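# Hang the picture frame level on the board's screw

## Task

Get the picture frame hanging on the screw with no support and sitting level. It must rest on the screw's shank, not on its head, at the point where it balances. The display board is freestanding and must remain upright unaided when the job ends.

## Robot and tools

ROBOT. Two arms, left_arm and right_arm, each ending in a two-finger gripper. Fingers point along the gripper's +z axis and close along its y axis. end_effector_position is the point between the finger pads, roughly 5 mm short of the fingertips.

FRAME. All positions and orientations are in one scene frame: origin at table-top height, midway between the two nominal arm bases; +x reaches out over the table, +z is up, and left_arm is on the +y side (arm names do not match image sides). Real bases sit a little off nominal; a BASES line, if present, gives their true places. Reported hand poses may be off by a few centimetres, more at long reach.

ROW FORMAT. Every command row has 16 numbers, always for both arms even if one stays still: left_arm x, y, z (metres), qw, qx, qy, qz (unit quaternion, w first), opening; then the same eight for right_arm. Position and quaternion are an absolute target pose for the gripper in the scene frame, not offsets. Opening runs from -1 (closed) to +1 (fully open, 0.070 m); closing fully takes about 1 s. To hold an arm still, repeat its exact pose from the last result before it stopped, and its intended opening. To keep orientation steady, resend the same quaternion rather than a drifted reading.

execute_actions(actions, cameras). actions holds at most one item. Empty list [] = LOOK: returns full state and pictures. {"rows": [...], "steps": n} = ACT: up to 15 rows, n from 5 to 15 control steps of 1/30 s; one row per step, the last row repeated if rows run out. Each target must lie within 0.6 m of that arm's last reported position along each gripper axis, or the call is refused and nothing moves. {"steps": n} alone = WAIT up to 300 steps, counted from the previous result (your reply time is included). Results are sampled 5 steps before an action ends; those leftover steps run afterwards. Pictures come only with an empty list or when cameras names them (["all"] for every camera, [] for none).

move(target, speed, blend, blocking, cameras). Drives each gripper in a straight line to its pose in target: one 16-number row, or a list of up to 15 rows visited in order (no 0.6 m limit). speed is top path speed in m/s, 0.002 to 2.2, default 0.25 (turning up to twice that in rad/s); one value or one per target. blend (metres) rounds corners at intermediate list targets; 0 stops at each. Moves last at least 0.5 s and are cut at 10 s total. Paths do not avoid obstacles or the other arm; faster moves lag and stray more and hit harder. A changed opening in the first target is sent at the start; in later targets it is sent on arrival, once everything rests. blocking=false returns about 0.5 s after start while the move continues. The result adds a move: line with the ending (done, off_target, moving, held, fault) and any limits (paced = pose clipped, held = steps withheld). done means at rest within 3 mm and 2 degrees; neither done nor off_target tells you whether something is touched. Cameras default to all.

wait(seconds, cameras): 0 to 10 s with no new command; a running move continues and the wait ends early when it finishes.

stop(cameras): brakes a running move (needs room if fast); fingers keep moving.

zoom_image(camera, region): enlarges [x0, y0, x1, y1] pixels (at most 504x504) of the latest image from cam_head_left, cam_head_right, cam_left_wrist or cam_right_wrist, all 896x504. Camera calibration (K, distortion, T_world_to_cam) is given; head cameras may be shifted a couple of degrees and millimetres, wrist camera poses are computed from joint readings.

finished_scene(scene): ends the current scene, giving its number; irreversible, and the result usually reports success. The goal must persist without the robot.

RESULT LINES. Each arm reports end_effector_position, end_effector_quat_wxyz, Hand target (the pose currently being driven to), grip_measured (same scale as opening; grip with a command about 0.05 below the reading at first contact for full force), Joint positions (last number = opening in metres), joint torques (include arm weight, noisy, positive toward larger joint values), and motor temperatures. Warnings include MOTOR HOT, TORQUE FAULT and OVER-TEMPERATURE FAULT.

MOTION LIMITS. Orientation commands are clipped to within 32 degrees of the measured one per step. Joints: waist -2.618..2.618, shoulder 0..3.140, elbow -2.967..0 (straight at -2.831), forearm roll -1.745..1.745, wrist pitch -1.220..1.220, wrist roll -2.094..2.094. Avoid paths near an arm's own base or with the wrist near the waist axis; the shoulder posture can flip. A clearance check withholds commands bringing the arms too close, but not finger closing into the other arm.

AVOID. Dropping things, releasing moving parts, slams, hard pushes, knocking the freestanding board over, and anything leaving the table. Contact torque reaching a joint's limit (21.6 N m for waist, shoulder, elbow; 7.52 N m for the wrist joints, whose motors give only about 4 N m) stops that arm 10 s. Hard contact between arms, including gripping the other arm's fingers, can fail the task. Long holding, stretched reach or pushing into unreachable poses heats motors; at 80 °C the arm goes limp and drops its load. Loose objects may get brief random nudges. Time keeps running while you think.

Each tool is called after "Call:" as name([rows], argument=value, ...), one row to a line, values as JSON.

## Session

Call:
execute_actions(actions=[], cameras=["all"])

Call:
zoom_image(camera="cam_head_left", region=[360, 0, 600, 135])

Call:
zoom_image(camera="cam_head_right", region=[340, 0, 580, 135])

Scene clock: 0.00 s of 4500.00 s.
left_arm: end_effector_position=(+0.4202, +0.3387, +0.3327) grip_measured=+0.98 end_effector_quat_wxyz=(+0.569, -0.093, +0.773, -0.263) | right_arm: end_effector_position=(+0.0592, +0.1070, +0.2848) grip_measured=+0.98 end_effector_quat_wxyz=(-0.315, +0.854, -0.247, -0.332)
Joint positions: left_arm=[0.682 1.54 -1.063 -1.578 0.957 1.346 0.069] | right_arm=[1.098 1.584 -1.251 0.984 0.989 -1.935 0.069]
Joint torques (N m): no reading
Motor temperatures (°C): left_arm=[30 31 32 32 35 29] | right_arm=[29 30 33 34 38 31]
Hand target: left_arm +0.4202, +0.3387, +0.3327; +0.569, -0.093, +0.773, -0.263 | right_arm +0.0592, +0.1070, +0.2848; -0.315, +0.854, -0.247, -0.332
camera_calibration:
cam_left_wrist: T_world_to_cam=[[-0.138711, -0.855812, 0.498343, 0.185923], [-0.79869, -0.200849, -0.567233, 0.592911], [0.585536, -0.476703, -0.655668, 0.255234], [0, 0, 0, 1]] pos_world=[0.349893, 0.399872, 0.411014]
cam_right_wrist: T_world_to_cam=[[0.659904, 0.664249, 0.35114, -0.209496], [0.748492, -0.621906, -0.230199, 0.0814699], [0.0654668, 0.414735, -0.907584, 0.328533], [0, 0, 0, 1]] pos_world=[0.0557595, 0.0535699, 0.390488]

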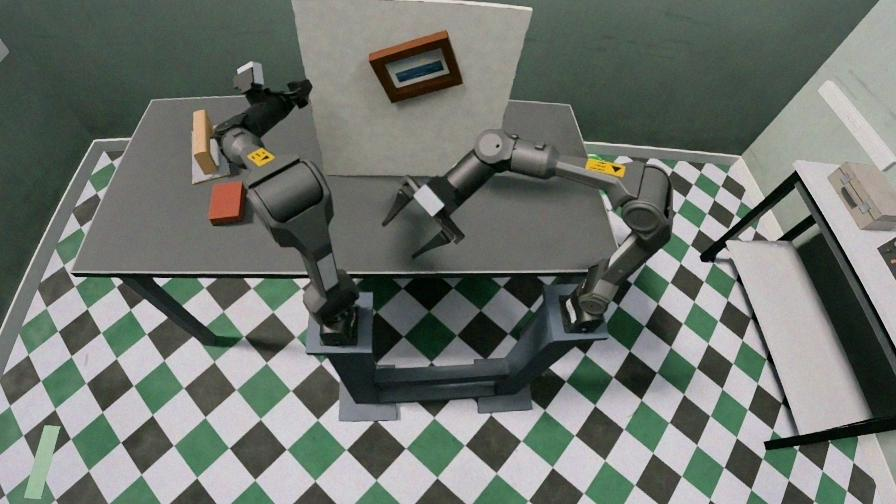

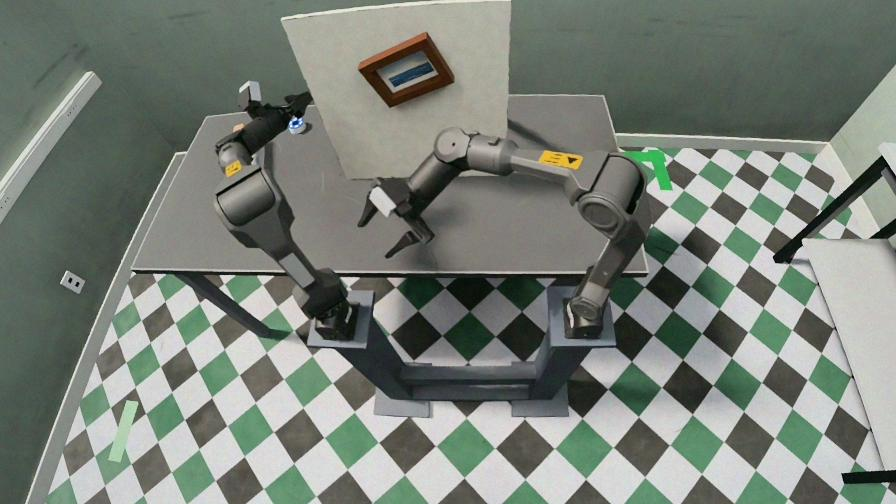

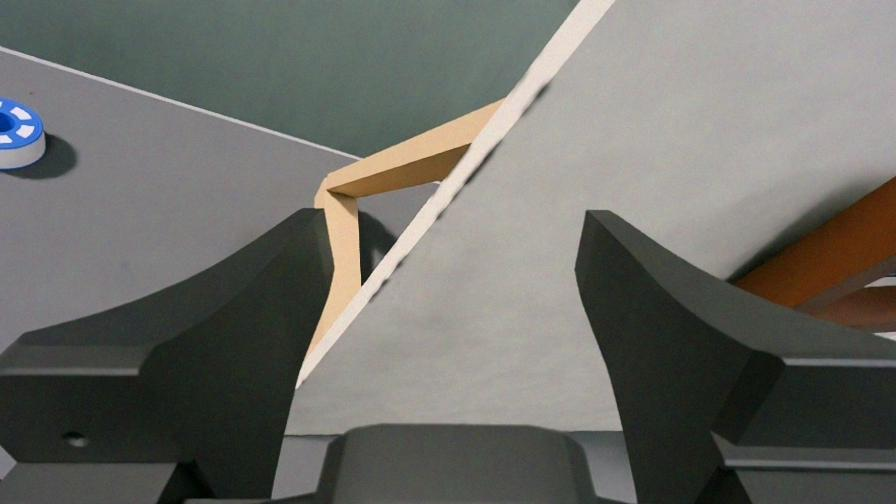

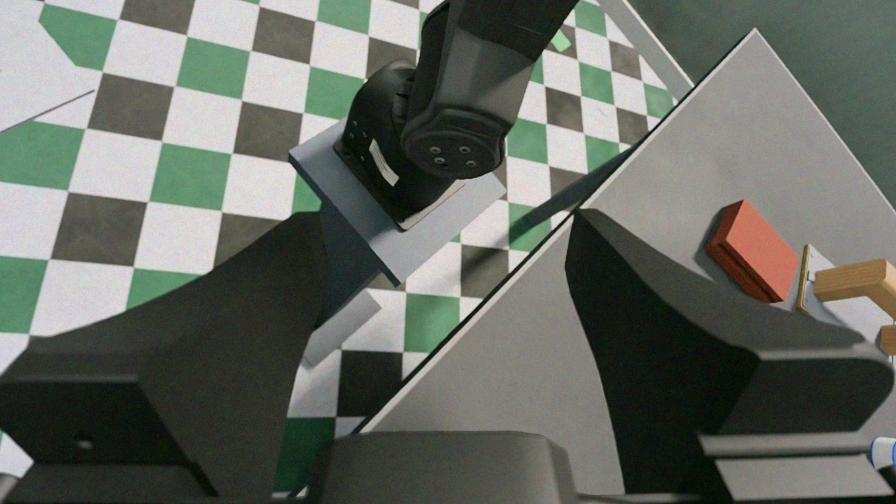

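Scaled by 2.100 (camera's finer frame: 1280x720).

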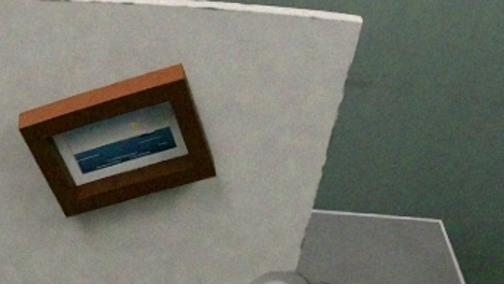

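Scaled by 2.100 (camera's finer frame: 1280x720).

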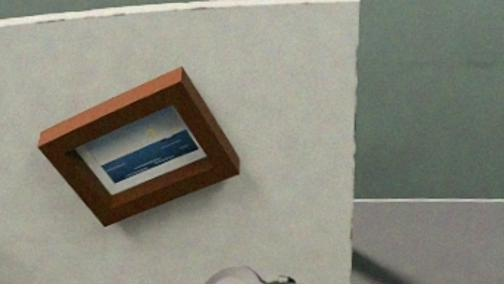

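Call:
move([
  [0.34, 0.28, 0.42, 0.620, -0.300, 0.640, -0.330, 0.6, 0.22, -0.20, 0.40, 0.613, -0.341, 0.638, 0.317, 1.0],
  [0.32, 0.09, 0.42, 0.4056, -0.5792, 0.4056, -0.5792, 0.6, 0.24, -0.22, 0.40, 0.613, -0.341, 0.638, 0.317, 1.0],
], speed=0.25)

Scene clock: 9.07 s of 4500.00 s.
left_arm: end_effector_position=(+0.3201, +0.0894, +0.4197) grip_measured=+0.60 end_effector_quat_wxyz=(-0.406, +0.579, -0.406, +0.579) | right_arm: end_effector_position=(+0.2407, -0.2188, +0.3998) grip_measured=+0.98 end_effector_quat_wxyz=(+0.658, -0.214, +0.700, +0.174)
Joint positions: left_arm=[-0.992 1.167 -0.886 -1.448 -1.009 -0.577 0.056] | right_arm=[-0.63 0.67 -0.649 1.469 1.216 -1.512 0.069]
Joint torques (N m): left_arm=[0.15 -3.8 -2.98 0.77 -0.25 0.1] | right_arm=[-0.34 1.55 -4.39 1.11 0.09 -0.08]
Hand target: left_arm +0.3200, +0.0900, +0.4200; -0.406, +0.579, -0.406, +0.579 | right_arm +0.2408, -0.2190, +0.4000; +0.659, -0.214, +0.700, +0.174
Off the commanded pose: left_arm 0.001 m, 0 deg | right_arm 0.001 m, 24 deg.
joint sent to its limit (right arm) — joint 5 (wrist pitch), upper limit.
Kept back: nothing.
move: off_target (right_arm)
cam_left_wrist: T_world_to_cam=[[0.0238367, 0.330707, 0.943432, -0.429697], [-0.560422, -0.777057, 0.286546, 0.12917], [0.827864, -0.535551, 0.166813, -0.165362], [0, 0, 0, 1]] pos_world=[0.21953, 0.153917, 0.395962]
cam_right_wrist: T_world_to_cam=[[0.518619, -0.855005, 0.000482355, -0.311508], [-0.569173, -0.345663, -0.746029, 0.353297], [0.638025, 0.38663, -0.665914, 0.315578], [0, 0, 0, 1]] pos_world=[0.161295, -0.266231, 0.473867]

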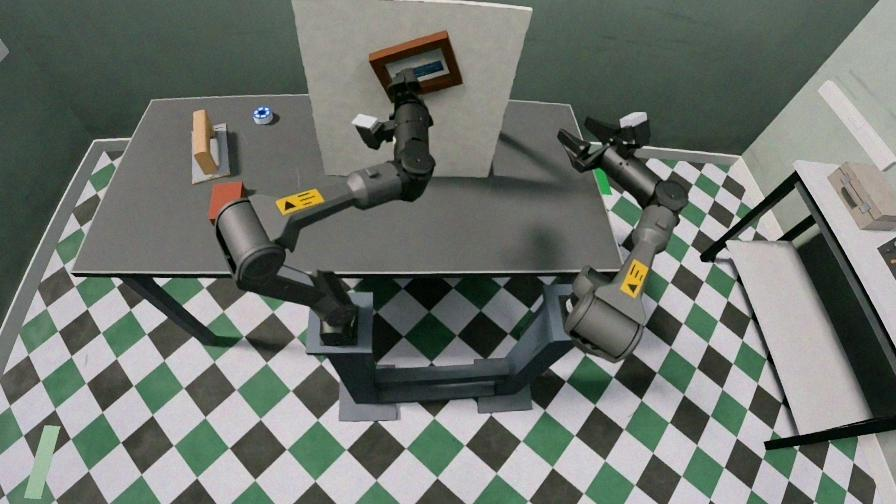

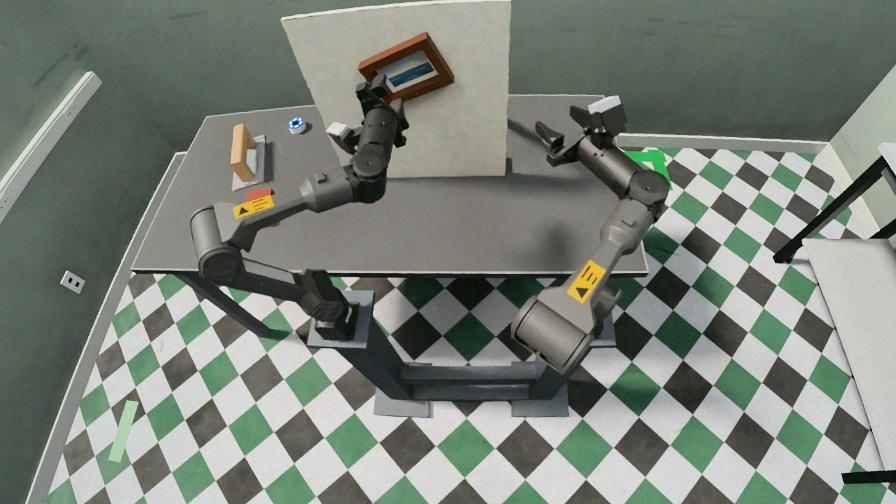

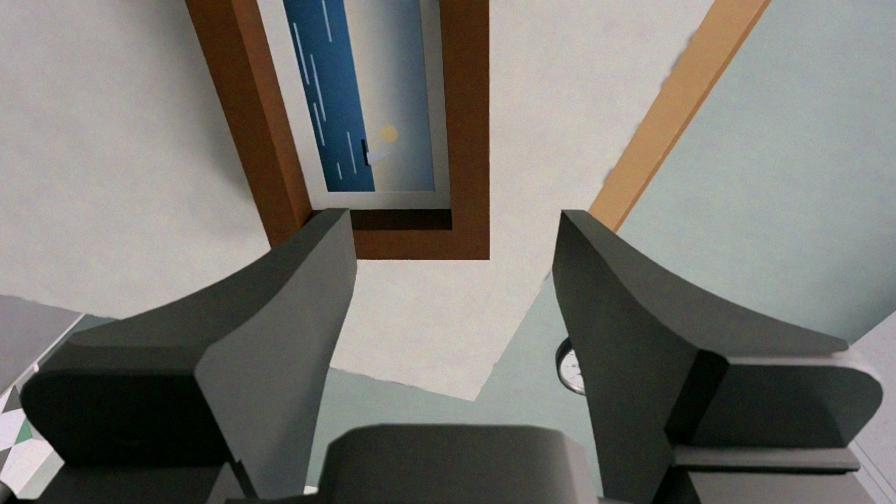

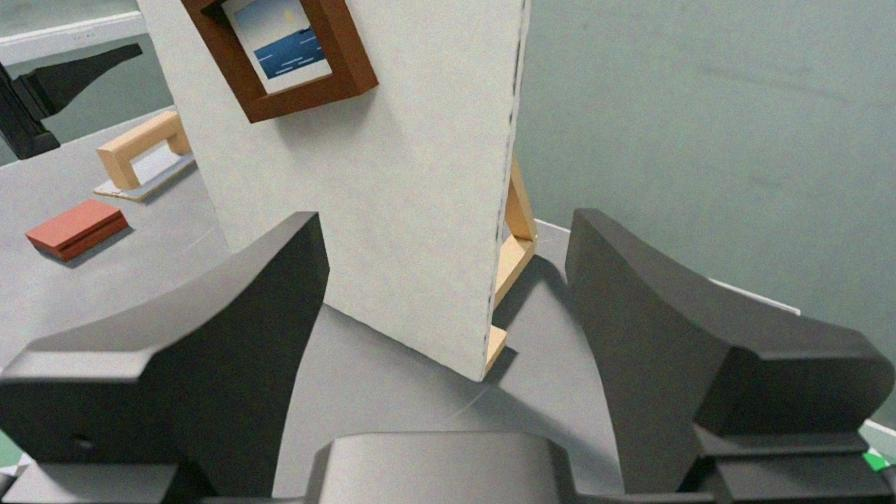

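Call:
move(target=[0.375, 0.095, 0.421, 0.3939, -0.5873, 0.3939, -0.5873, 0.5, 0.2407, -0.2188, 0.3998, 0.658, -0.214, 0.700, 0.174, 1.0], speed=0.1)

Call:
zoom_image(camera="cam_head_right", region=[330, 10, 490, 130])

Call:
zoom_image(camera="cam_head_left", region=[340, 10, 500, 130])

Scene clock: 10.90 s of 4500.00 s.
left_arm: end_effector_position=(+0.3755, +0.0949, +0.4208) grip_measured=+0.50 end_effector_quat_wxyz=(-0.394, +0.587, -0.394, +0.587) | right_arm: end_effector_position=(+0.2407, -0.2188, +0.3998) grip_measured=+0.98 end_effector_quat_wxyz=(+0.658, -0.214, +0.700, +0.174)
Joint positions: left_arm=[-0.75 1.283 -0.979 -1.347 -0.78 -0.7 0.052] | right_arm=[-0.63 0.67 -0.649 1.469 1.216 -1.511 0.069]
Joint torques (N m): left_arm=[-0.93 -4.78 -2.93 0.52 -0.65 0.08] | right_arm=[0.68 0.1 -3.9 0.9 0.03 0.26]
Hand target: left_arm +0.3750, +0.0950, +0.4210; -0.394, +0.587, -0.394, +0.587 | right_arm +0.2407, -0.2188, +0.3998; +0.658, -0.214, +0.700, +0.174
Off the commanded pose: left_arm 0.000 m, 0 deg | right_arm 0.000 m, 0 deg.
joint sent to its limit (right arm) — joint 5 (wrist pitch), upper limit.
Kept back: nothing.
move: done
cam_left_wrist: T_world_to_cam=[[0.0233883, 0.36922, 0.929048, -0.431259], [-0.559803, -0.765111, 0.318161, 0.149482], [0.828296, -0.527525, 0.188796, -0.218719], [0, 0, 0, 1]] pos_world=[0.274931, 0.15822, 0.394394]
cam_right_wrist: T_world_to_cam=[[0.518584, -0.855027, -0.000351598, -0.311111], [-0.569526, -0.345117, -0.746012, 0.353491], [0.637739, 0.38707, -0.665932, 0.315749], [0, 0, 0, 1]] pos_world=[0.161293, -0.266229, 0.473867]

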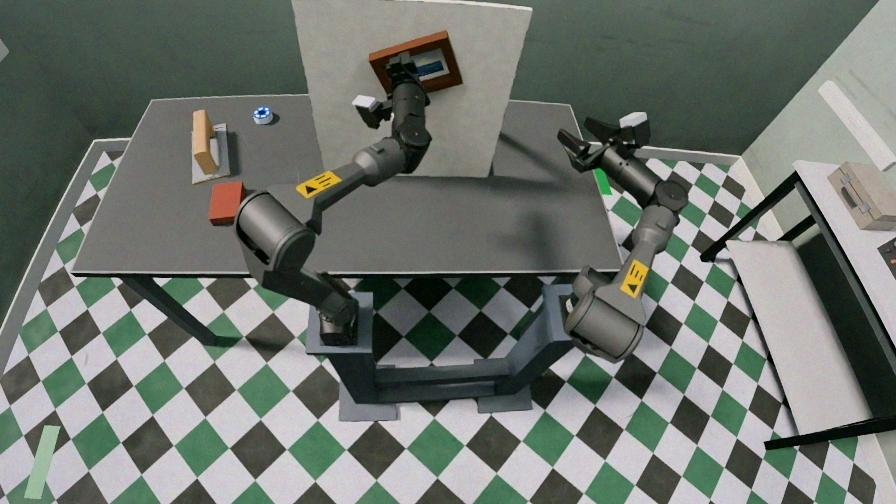

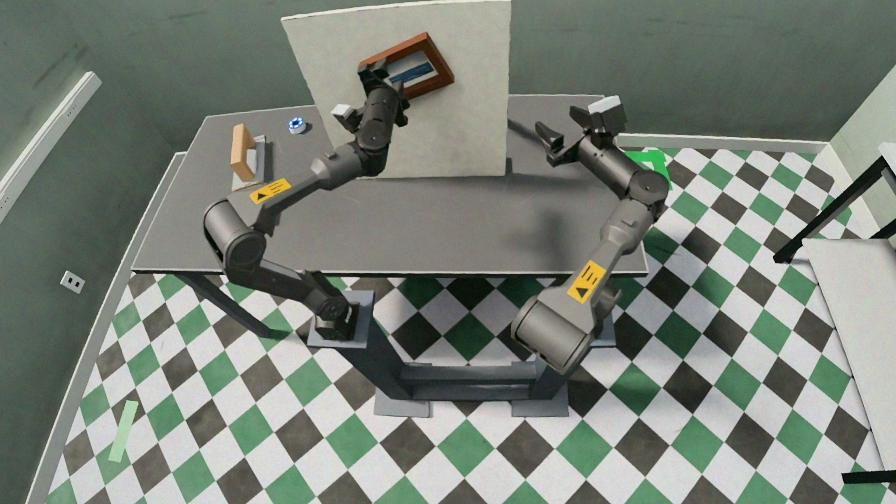

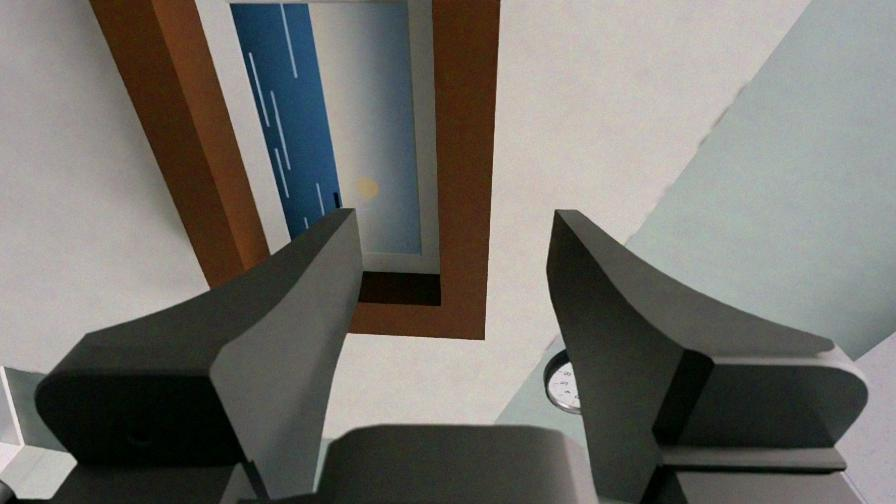

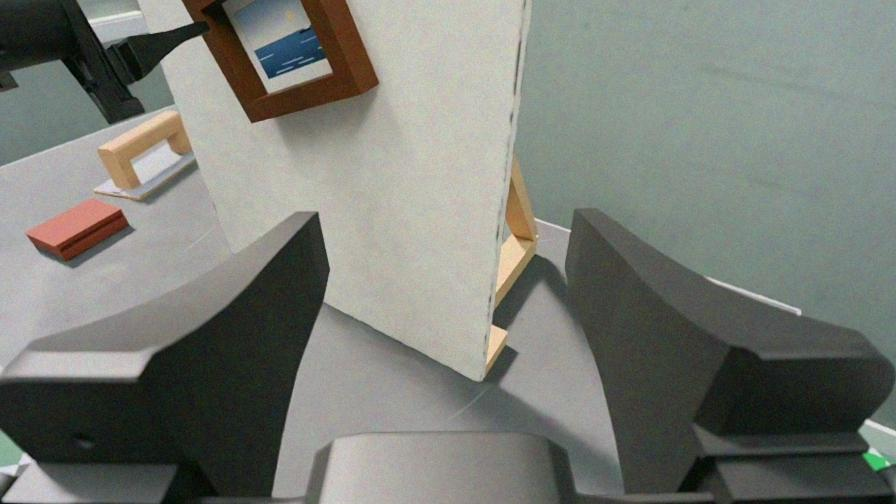

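Scaled by 3.150 (camera's finer frame: 1280x720).

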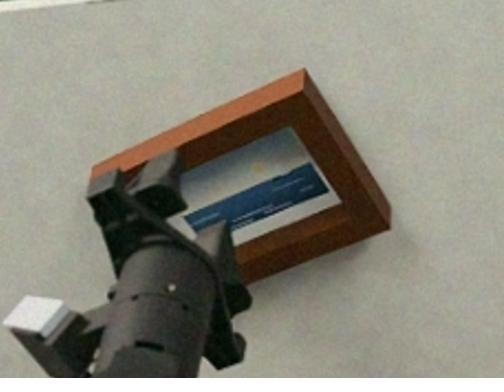

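Scaled by 3.150 (camera's finer frame: 1280x720).

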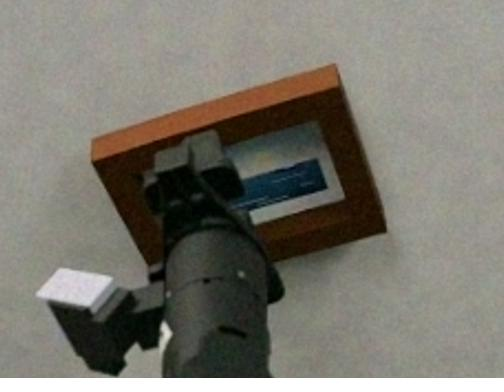

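Call:
move(target=[0.405, 0.096, 0.424, 0.3939, -0.5873, 0.3939, -0.5873, 0.5, 0.2407, -0.2188, 0.3998, 0.658, -0.214, 0.700, 0.174, 1.0], speed=0.06, cameras=["cam_left_wrist"])

Scene clock: 12.40 s of 4500.00 s.
left_arm: end_effector_position=(+0.4054, +0.0960, +0.4240) grip_measured=+0.50 end_effector_quat_wxyz=(-0.394, +0.587, -0.394, +0.587) | right_arm: end_effector_position=(+0.2407, -0.2188, +0.3998) grip_measured=+0.98 end_effector_quat_wxyz=(+0.658, -0.214, +0.700, +0.174)
Joint positions: left_arm=[-0.657 1.36 -1.059 -1.305 -0.691 -0.729 0.053] | right_arm=[-0.63 0.67 -0.649 1.469 1.216 -1.511 0.069]
Joint torques (N m): left_arm=[-0.68 -4.69 -3.05 0.52 -0.68 -0.06] | right_arm=[0.69 0.16 -3.61 0.9 0 0.26]
Hand target: left_arm +0.4050, +0.0960, +0.4240; -0.394, +0.587, -0.394, +0.587 | right_arm +0.2407, -0.2188, +0.3998; +0.658, -0.214, +0.700, +0.174
Off the commanded pose: left_arm 0.000 m, 0 deg | right_arm 0.000 m, 0 deg.
joint sent to its limit (right arm) — joint 5 (wrist pitch), upper limit.
Kept back: nothing.
move: done
cam_left_wrist: T_world_to_cam=[[0.0234729, 0.368631, 0.929279, -0.435361], [-0.560076, -0.765119, 0.317658, 0.166328], [0.828108, -0.527924, 0.188502, -0.243271], [0, 0, 0, 1]] pos_world=[0.30483, 0.15932, 0.397593]

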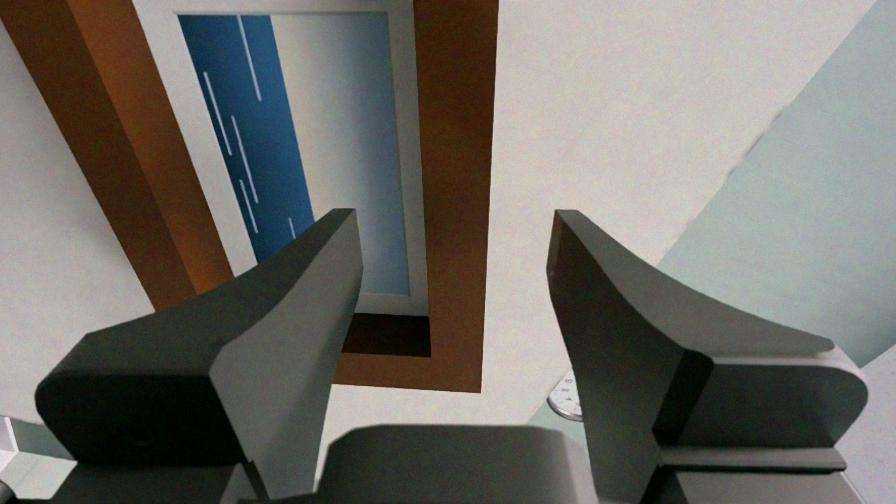

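Call:
move(target=[0.431, 0.096, 0.424, 0.3939, -0.5873, 0.3939, -0.5873, 0.5, 0.2407, -0.2188, 0.3998, 0.658, -0.214, 0.700, 0.174, 1.0], speed=0.05, cameras=["cam_left_wrist"])

Scene clock: 13.40 s of 4500.00 s.
left_arm: end_effector_position=(+0.4313, +0.0960, +0.4239) grip_measured=+0.50 end_effector_quat_wxyz=(-0.394, +0.587, -0.394, +0.587) | right_arm: end_effector_position=(+0.2407, -0.2188, +0.3998) grip_measured=+0.98 end_effector_quat_wxyz=(+0.658, -0.214, +0.700, +0.174)
Joint positions: left_arm=[-0.593 1.434 -1.129 -1.264 -0.632 -0.763 0.052] | right_arm=[-0.63 0.67 -0.649 1.469 1.216 -1.511 0.069]
Joint torques (N m): left_arm=[-0.43 -5.57 -3.02 0.49 -0.67 -0.03] | right_arm=[0.71 0.13 -3.51 0.91 -0.03 0.26]
Hand target: left_arm +0.4310, +0.0960, +0.4240; -0.394, +0.587, -0.394, +0.587 | right_arm +0.2407, -0.2188, +0.3998; +0.658, -0.214, +0.700, +0.174
Off the commanded pose: left_arm 0.000 m, 0 deg | right_arm 0.000 m, 0 deg.
joint sent to its limit (right arm) — joint 5 (wrist pitch), upper limit.
Kept back: nothing.
move: done
cam_left_wrist: T_world_to_cam=[[0.0235485, 0.368795, 0.929213, -0.4359], [-0.559964, -0.765119, 0.317858, 0.180749], [0.828182, -0.527811, 0.188494, -0.26474], [0, 0, 0, 1]] pos_world=[0.33073, 0.15932, 0.397493]

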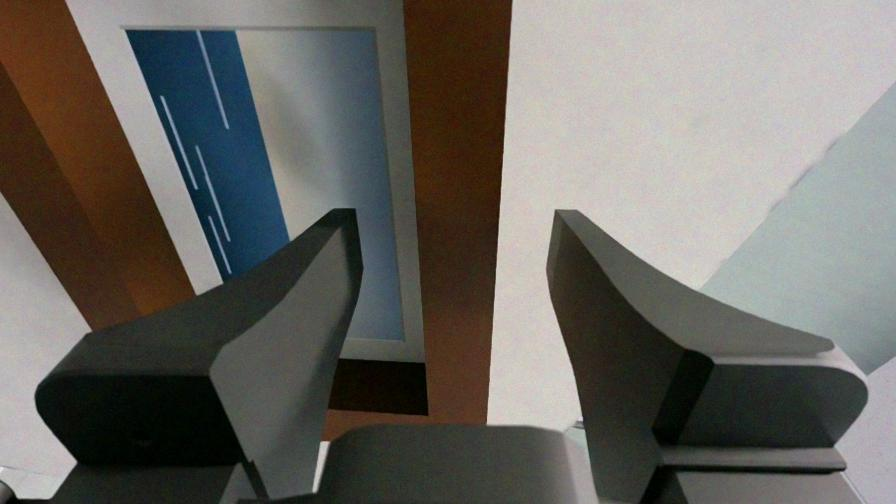

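Call:
execute_actions([
  {"rows":[[0.431,0.0962,0.4245,0.3939,-0.5873,0.3939,-0.5873,0.4,0.2407,-0.2188,0.3998,0.658,-0.214,0.700,0.174,1.0],[0.431,0.0962,0.4245,0.3939,-0.5873,0.3939,-0.5873,0.3,0.2407,-0.2188,0.3998,0.658,-0.214,0.700,0.174,1.0],[0.431,0.0962,0.4245,0.3939,-0.5873,0.3939,-0.5873,0.2,0.2407,-0.2188,0.3998,0.658,-0.214,0.700,0.174,1.0],[0.431,0.0962,0.4245,0.3939,-0.5873,0.3939,-0.5873,0.1,0.2407,-0.2188,0.3998,0.658,-0.214,0.700,0.174,1.0],[0.431,0.0962,0.4245,0.3939,-0.5873,0.3939,-0.5873,0.0,0.2407,-0.2188,0.3998,0.658,-0.214,0.700,0.174,1.0],[0.431,0.0962,0.4245,0.3939,-0.5873,0.3939,-0.5873,-0.1,0.2407,-0.2188,0.3998,0.658,-0.214,0.700,0.174,1.0],[0.431,0.0962,0.4245,0.3939,-0.5873,0.3939,-0.5873,-0.15,0.2407,-0.2188,0.3998,0.658,-0.214,0.700,0.174,1.0],[0.431,0.0962,0.4245,0.3939,-0.5873,0.3939,-0.5873,-0.2,0.2407,-0.2188,0.3998,0.658,-0.214,0.700,0.174,1.0],[0.431,0.0962,0.4245,0.3939,-0.5873,0.3939,-0.5873,-0.25,0.2407,-0.2188,0.3998,0.658,-0.214,0.700,0.174,1.0],[0.431,0.0962,0.4245,0.3939,-0.5873,0.3939,-0.5873,-0.28,0.2407,-0.2188,0.3998,0.658,-0.214,0.700,0.174,1.0],[0.431,0.0962,0.4245,0.3939,-0.5873,0.3939,-0.5873,-0.31,0.2407,-0.2188,0.3998,0.658,-0.214,0.700,0.174,1.0],[0.431,0.0962,0.4245,0.3939,-0.5873,0.3939,-0.5873,-0.33,0.2407,-0.2188,0.3998,0.658,-0.214,0.700,0.174,1.0],[0.431,0.0962,0.4245,0.3939,-0.5873,0.3939,-0.5873,-0.35,0.2407,-0.2188,0.3998,0.658,-0.214,0.700,0.174,1.0]],"steps":15},
])

Call:
execute_actions([
  {"rows":[[0.431,0.0962,0.4245,0.3939,-0.5873,0.3939,-0.5873,-0.36,0.2407,-0.2188,0.3998,0.658,-0.214,0.700,0.174,1.0],[0.431,0.0962,0.4245,0.3939,-0.5873,0.3939,-0.5873,-0.37,0.2407,-0.2188,0.3998,0.658,-0.214,0.700,0.174,1.0],[0.431,0.0962,0.4245,0.3939,-0.5873,0.3939,-0.5873,-0.38,0.2407,-0.2188,0.3998,0.658,-0.214,0.700,0.174,1.0],[0.431,0.0962,0.4245,0.3939,-0.5873,0.3939,-0.5873,-0.39,0.2407,-0.2188,0.3998,0.658,-0.214,0.700,0.174,1.0],[0.431,0.0962,0.4245,0.3939,-0.5873,0.3939,-0.5873,-0.40,0.2407,-0.2188,0.3998,0.658,-0.214,0.700,0.174,1.0]],"steps":15},
], cameras=["cam_left_wrist"])

Scene clock: 14.70 s of 4500.00 s.
left_arm: end_effector_position=(+0.4312, +0.0962, +0.4239) grip_measured=-0.16 end_effector_quat_wxyz=(-0.394, +0.587, -0.394, +0.587) | right_arm: end_effector_position=(+0.2407, -0.2188, +0.3998) grip_measured=+0.98 end_effector_quat_wxyz=(+0.658, -0.214, +0.700, +0.174)
Joint positions: left_arm=[-0.593 1.433 -1.129 -1.267 -0.632 -0.759 0.029] | right_arm=[-0.63 0.67 -0.649 1.469 1.216 -1.511 0.069]
Joint torques (N m): left_arm=[0.23 -6.41 -3.35 0.48 -0.4 0] | right_arm=[0.72 0.18 -3.45 0.91 -0.07 0.25]
joint sent to its limit (right arm) — joint 5 (wrist pitch), upper limit.
Steps of this call (1-29: nothing new was sent; 30-39: this action's first 10). Readings (end_effector_position of left_arm | right_arm):
30: (+0.4312, +0.0961, +0.4241) | (+0.2407, -0.2188, +0.3998)
31: (+0.4312, +0.0962, +0.4239) | (+0.2407, -0.2188, +0.3998)
33: (+0.4312, +0.0962, +0.4239) | (+0.2407, -0.2188, +0.3998)
37: (+0.4312, +0.0962, +0.4239) | (+0.2407, -0.2188, +0.3998)
39: the state above

Scene clock: 15.20 s of 4500.00 s.
left_arm: end_effector_position=(+0.4310, +0.0964, +0.4243) grip_measured=-0.40 end_effector_quat_wxyz=(-0.394, +0.587, -0.394, +0.587) | right_arm: end_effector_position=(+0.2407, -0.2188, +0.3998) grip_measured=+0.98 end_effector_quat_wxyz=(+0.658, -0.214, +0.700, +0.174)
Joint positions: left_arm=[-0.593 1.432 -1.129 -1.267 -0.632 -0.759 0.021] | right_arm=[-0.63 0.67 -0.649 1.469 1.216 -1.511 0.069]
Joint torques (N m): left_arm=[0.49 -6.01 -3.55 0.64 -0.39 -0.13] | right_arm=[0.7 0.14 -3.52 0.91 -0.09 0.25]
Off your previous action's commanded pose at its last step (step 5 of this call): left_arm 0.001 m, 0 deg | right_arm 0.000 m, 0 deg.
joint sent to its limit (right arm) — joint 5 (wrist pitch), upper limit.
Steps of this call (1-5: your previous action's last 5; 6-15: this action's first 10). Readings (end_effector_position of left_arm | right_arm):
6: (+0.4312, +0.0962, +0.4239) | (+0.2407, -0.2188, +0.3998)
7: (+0.4312, +0.0962, +0.4239) | (+0.2407, -0.2188, +0.3998)
9: (+0.4310, +0.0964, +0.4243) | (+0.2407, -0.2188, +0.3998)
13: (+0.4310, +0.0964, +0.4243) | (+0.2407, -0.2188, +0.3998)
15: the state above
cam_left_wrist: T_world_to_cam=[[0.0232838, 0.368604, 0.929295, -0.436325], [-0.559486, -0.765546, 0.317671, 0.180689], [0.828513, -0.527324, 0.188404, -0.264424], [0, 0, 0, 1]] pos_world=[0.330331, 0.15972, 0.397893]

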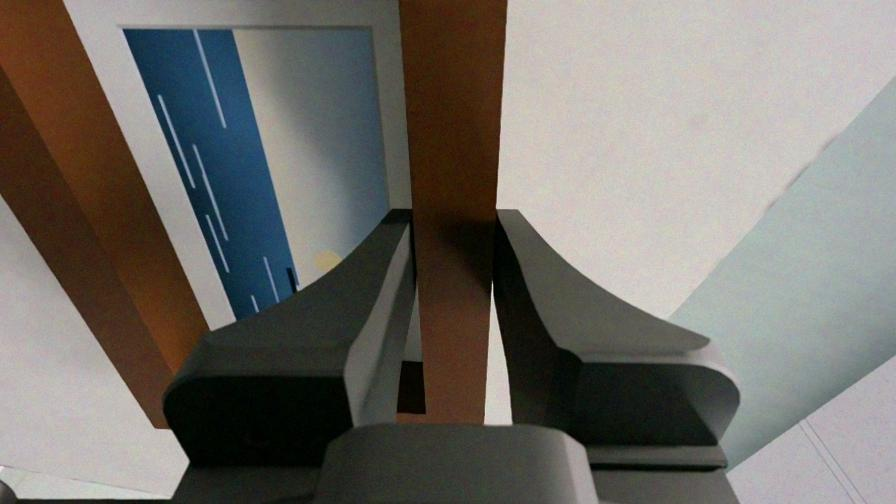

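Call:
execute_actions([
  {"rows":[[0.431,0.0962,0.4245,0.3939,-0.5873,0.3939,-0.5873,-0.41,0.2407,-0.2188,0.3998,0.658,-0.214,0.700,0.174,1.0],[0.431,0.0962,0.4245,0.3939,-0.5873,0.3939,-0.5873,-0.42,0.2407,-0.2188,0.3998,0.658,-0.214,0.700,0.174,1.0],[0.431,0.0962,0.4245,0.3939,-0.5873,0.3939,-0.5873,-0.43,0.2407,-0.2188,0.3998,0.658,-0.214,0.700,0.174,1.0],[0.431,0.0962,0.4245,0.3939,-0.5873,0.3939,-0.5873,-0.44,0.2407,-0.2188,0.3998,0.658,-0.214,0.700,0.174,1.0],[0.431,0.0962,0.4245,0.3939,-0.5873,0.3939,-0.5873,-0.45,0.2407,-0.2188,0.3998,0.658,-0.214,0.700,0.174,1.0],[0.431,0.0962,0.4245,0.3939,-0.5873,0.3939,-0.5873,-0.46,0.2407,-0.2188,0.3998,0.658,-0.214,0.700,0.174,1.0],[0.431,0.0962,0.4245,0.3939,-0.5873,0.3939,-0.5873,-0.47,0.2407,-0.2188,0.3998,0.658,-0.214,0.700,0.174,1.0],[0.431,0.0962,0.4245,0.3939,-0.5873,0.3939,-0.5873,-0.48,0.2407,-0.2188,0.3998,0.658,-0.214,0.700,0.174,1.0],[0.431,0.0962,0.4245,0.3939,-0.5873,0.3939,-0.5873,-0.49,0.2407,-0.2188,0.3998,0.658,-0.214,0.700,0.174,1.0],[0.431,0.0962,0.4245,0.3939,-0.5873,0.3939,-0.5873,-0.5,0.2407,-0.2188,0.3998,0.658,-0.214,0.700,0.174,1.0]],"steps":15},
])

Call:
execute_actions([
  {"steps":15},
], cameras=["cam_left_wrist", "cam_head_left", "cam_head_right"])

Scene clock: 16.10 s of 4500.00 s.
left_arm: end_effector_position=(+0.4310, +0.0963, +0.4248) grip_measured=-0.44 end_effector_quat_wxyz=(-0.394, +0.587, -0.394, +0.587) | right_arm: end_effector_position=(+0.2407, -0.2188, +0.3998) grip_measured=+0.98 end_effector_quat_wxyz=(+0.658, -0.214, +0.700, +0.174)
Joint positions: left_arm=[-0.593 1.432 -1.13 -1.266 -0.632 -0.759 0.02] | right_arm=[-0.63 0.67 -0.649 1.469 1.216 -1.511 0.069]
Joint torques (N m): left_arm=[0.27 -5.44 -2.82 0.32 -0.42 -0.1] | right_arm=[0.68 0.17 -3.53 0.91 -0.12 0.25]
Off your previous action's commanded pose at its last step (step 5 of this call): left_arm 0.000 m, 0 deg | right_arm 0.000 m, 0 deg.
joint sent to its limit (right arm) — joint 5 (wrist pitch), upper limit.
Steps of this call (1-5: your previous action's last 5; 6-17: nothing new was sent; 18-27: this action's first 10). Readings (end_effector_position of left_arm | right_arm):
18: (+0.4310, +0.0964, +0.4243) | (+0.2407, -0.2188, +0.3998)
19: (+0.4310, +0.0963, +0.4247) | (+0.2407, -0.2188, +0.3998)
21: (+0.4310, +0.0963, +0.4247) | (+0.2407, -0.2188, +0.3998)
25: (+0.4310, +0.0963, +0.4248) | (+0.2407, -0.2188, +0.3998)
27: the state above

Scene clock: 16.60 s of 4500.00 s.
left_arm: end_effector_position=(+0.4310, +0.0963, +0.4248) grip_measured=-0.44 end_effector_quat_wxyz=(-0.394, +0.587, -0.394, +0.587) | right_arm: end_effector_position=(+0.2407, -0.2188, +0.3998) grip_measured=+0.98 end_effector_quat_wxyz=(+0.658, -0.214, +0.700, +0.174)
Joint positions: left_arm=[-0.593 1.432 -1.13 -1.266 -0.632 -0.759 0.02] | right_arm=[-0.63 0.67 -0.649 1.469 1.216 -1.511 0.069]
Joint torques (N m): left_arm=[-0.4 -4.87 -2.34 0.06 -0.35 -0.05] | right_arm=[0.7 0.22 -3.49 0.93 -0.13 0.25]
Hand target: left_arm +0.4310, +0.0962, +0.4245; -0.394, +0.587, -0.394, +0.587 | right_arm +0.2407, -0.2188, +0.3998; +0.658, -0.214, +0.700, +0.174
Off the commanded pose: left_arm 0.000 m, 0 deg | right_arm 0.000 m, 0 deg.
joint sent to its limit (right arm) — joint 5 (wrist pitch), upper limit.
Steps of this call (1-5: your previous action's last 5; 6-15: nothing new was sent). Readings (end_effector_position of left_arm | right_arm):
1: (+0.4310, +0.0963, +0.4248) | (+0.2407, -0.2188, +0.3998)
2: (+0.4310, +0.0963, +0.4248) | (+0.2407, -0.2188, +0.3998)
4: (+0.4310, +0.0963, +0.4248) | (+0.2407, -0.2188, +0.3998)
8: (+0.4310, +0.0963, +0.4248) | (+0.2407, -0.2188, +0.3998)
15: the state above
cam_left_wrist: T_world_to_cam=[[0.0222328, 0.368437, 0.929387, -0.436325], [-0.559997, -0.765506, 0.316866, 0.181025], [0.828196, -0.527499, 0.189304, -0.264861], [0, 0, 0, 1]] pos_world=[0.330431, 0.15962, 0.398293]
Images, in order (width x height): cam_head_left 896x504, cam_head_right 896x504, cam_left_wrist 896x504.

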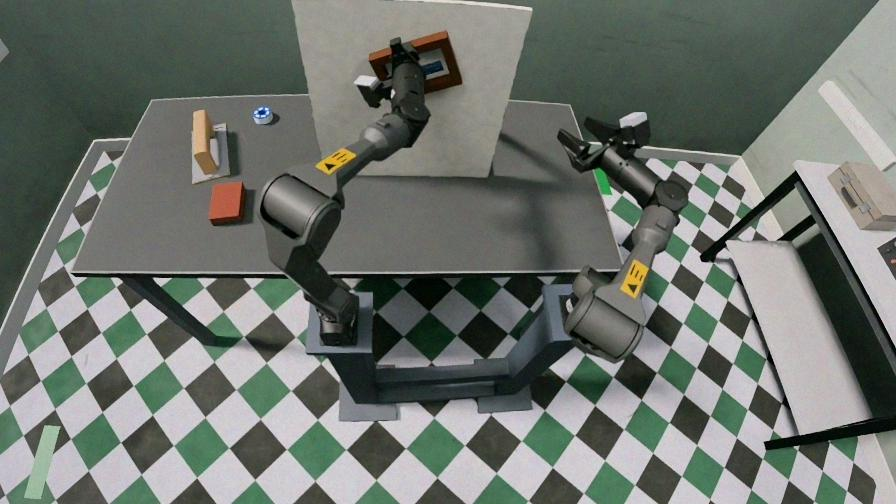

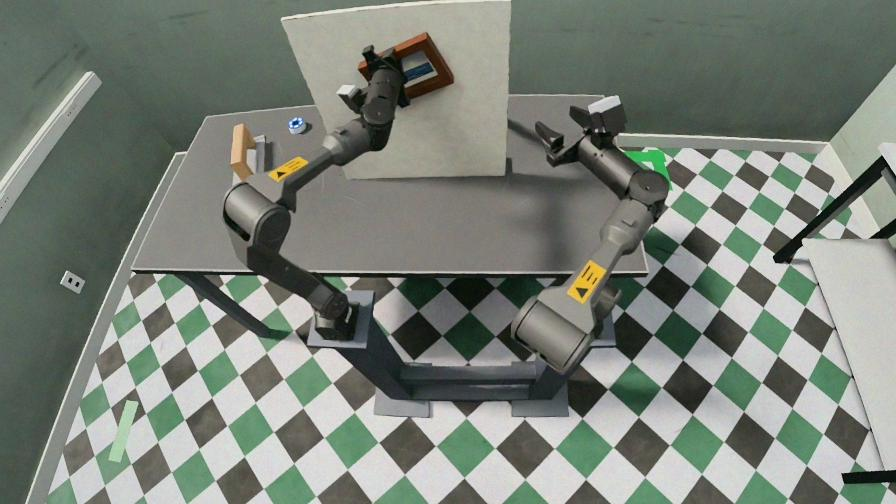

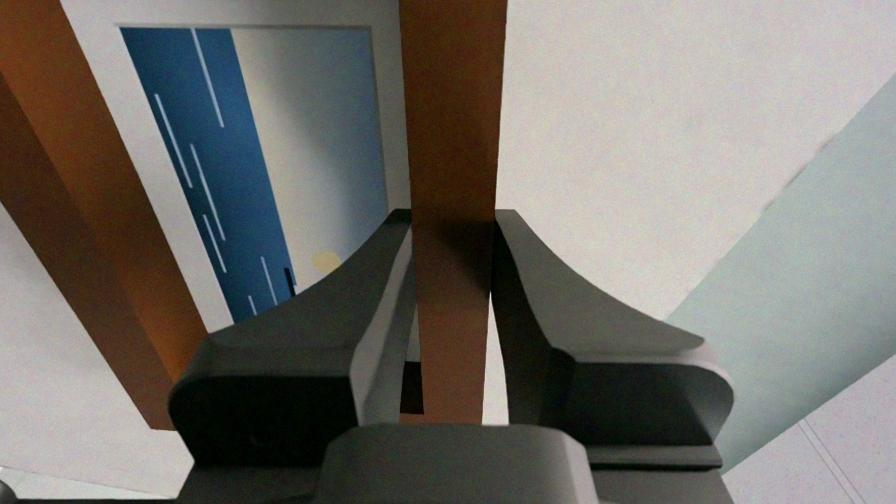

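Call:
move([
  [0.431, 0.0963, 0.430, 0.3939, -0.5873, 0.3939, -0.5873, -0.5, 0.2407, -0.2188, 0.3998, 0.658, -0.214, 0.700, 0.174, 1.0],
  [0.431, 0.0963, 0.447, 0.3939, -0.5873, 0.3939, -0.5873, -0.5, 0.2407, -0.2188, 0.3998, 0.658, -0.214, 0.700, 0.174, 1.0],
], speed=[0.015,0.03])

Call:
zoom_image(camera="cam_head_left", region=[340, 0, 500, 120])

Scene clock: 18.07 s of 4500.00 s.
left_arm: end_effector_position=(+0.4311, +0.0962, +0.4470) grip_measured=-0.45 end_effector_quat_wxyz=(-0.394, +0.587, -0.394, +0.587) | right_arm: end_effector_position=(+0.2407, -0.2188, +0.3998) grip_measured=+0.98 end_effector_quat_wxyz=(+0.658, -0.214, +0.700, +0.174)
Joint positions: left_arm=[-0.593 1.426 -1.214 -1.39 -0.61 -0.609 0.019] | right_arm=[-0.63 0.67 -0.649 1.469 1.216 -1.511 0.069]
Joint torques (N m): left_arm=[0.87 -7.1 -4.32 1.02 -0.54 -0.13] | right_arm=[0.68 0.25 -3.52 0.92 -0.15 0.25]
Hand target: left_arm +0.4310, +0.0963, +0.4470; -0.394, +0.587, -0.394, +0.587 | right_arm +0.2407, -0.2188, +0.3998; +0.658, -0.214, +0.700, +0.174
Off the commanded pose: left_arm 0.000 m, 0 deg | right_arm 0.000 m, 0 deg.
joint sent to its limit (right arm) — joint 5 (wrist pitch), upper limit.
Kept back: nothing.
move: done
cam_left_wrist: T_world_to_cam=[[0.0234262, 0.368332, 0.929399, -0.457398], [-0.559871, -0.765363, 0.317435, 0.173634], [0.828249, -0.527779, 0.188289, -0.268763], [0, 0, 0, 1]] pos_world=[0.330531, 0.15952, 0.420593]
cam_right_wrist: T_world_to_cam=[[0.518584, -0.855027, -0.000351598, -0.311111], [-0.569526, -0.345117, -0.746012, 0.353491], [0.637739, 0.38707, -0.665932, 0.315749], [0, 0, 0, 1]] pos_world=[0.161293, -0.266229, 0.473867]

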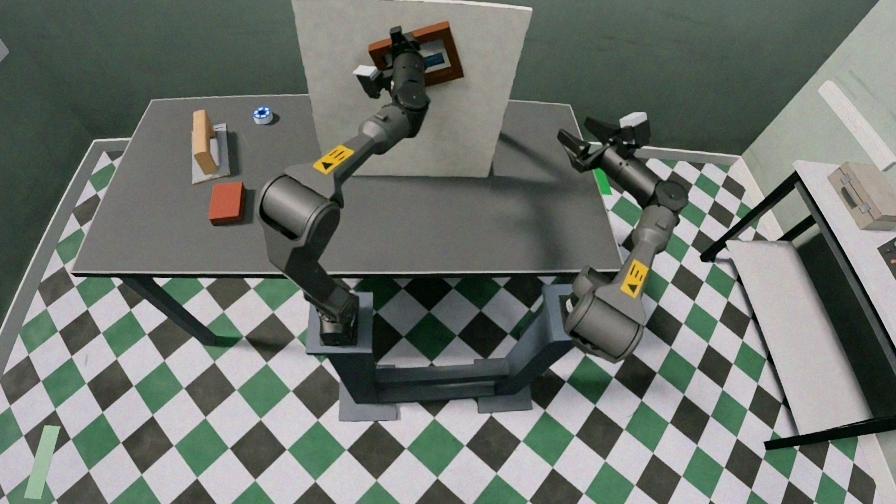

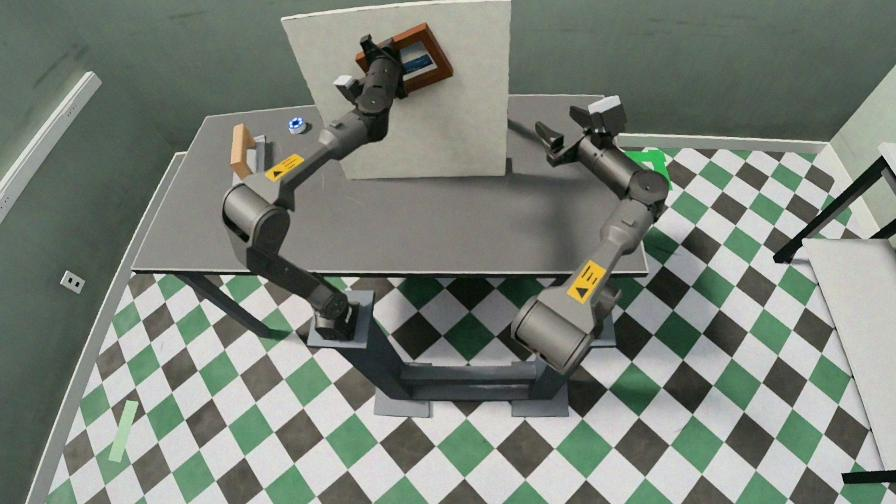

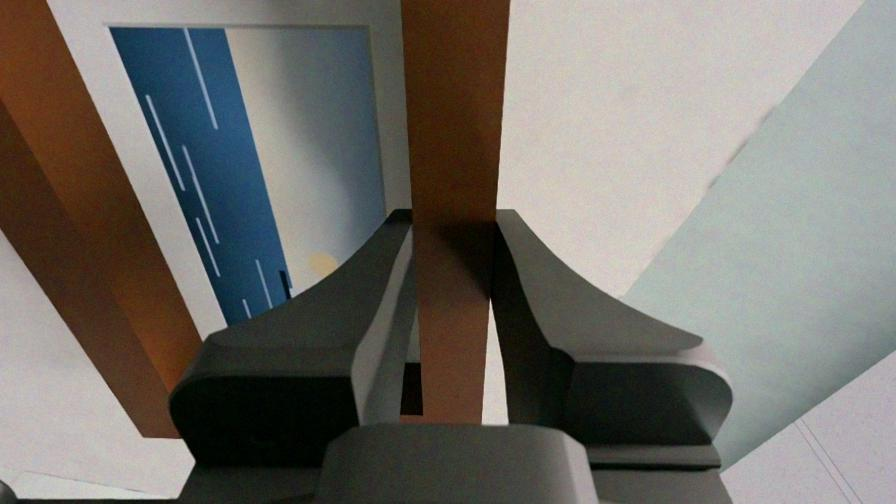

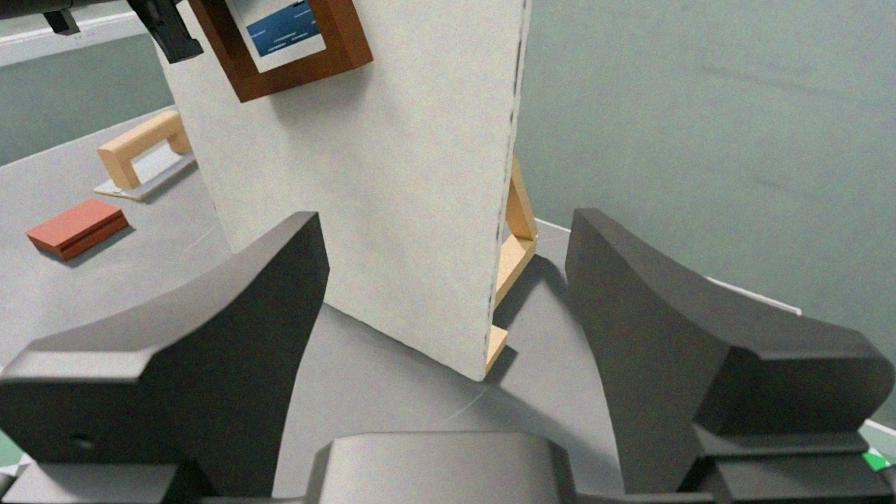

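Scaled by 3.150 (camera's finer frame: 1280x720).

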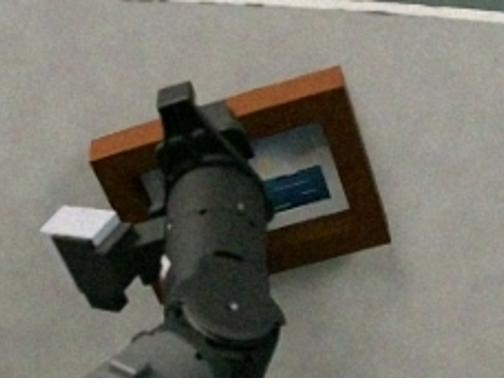

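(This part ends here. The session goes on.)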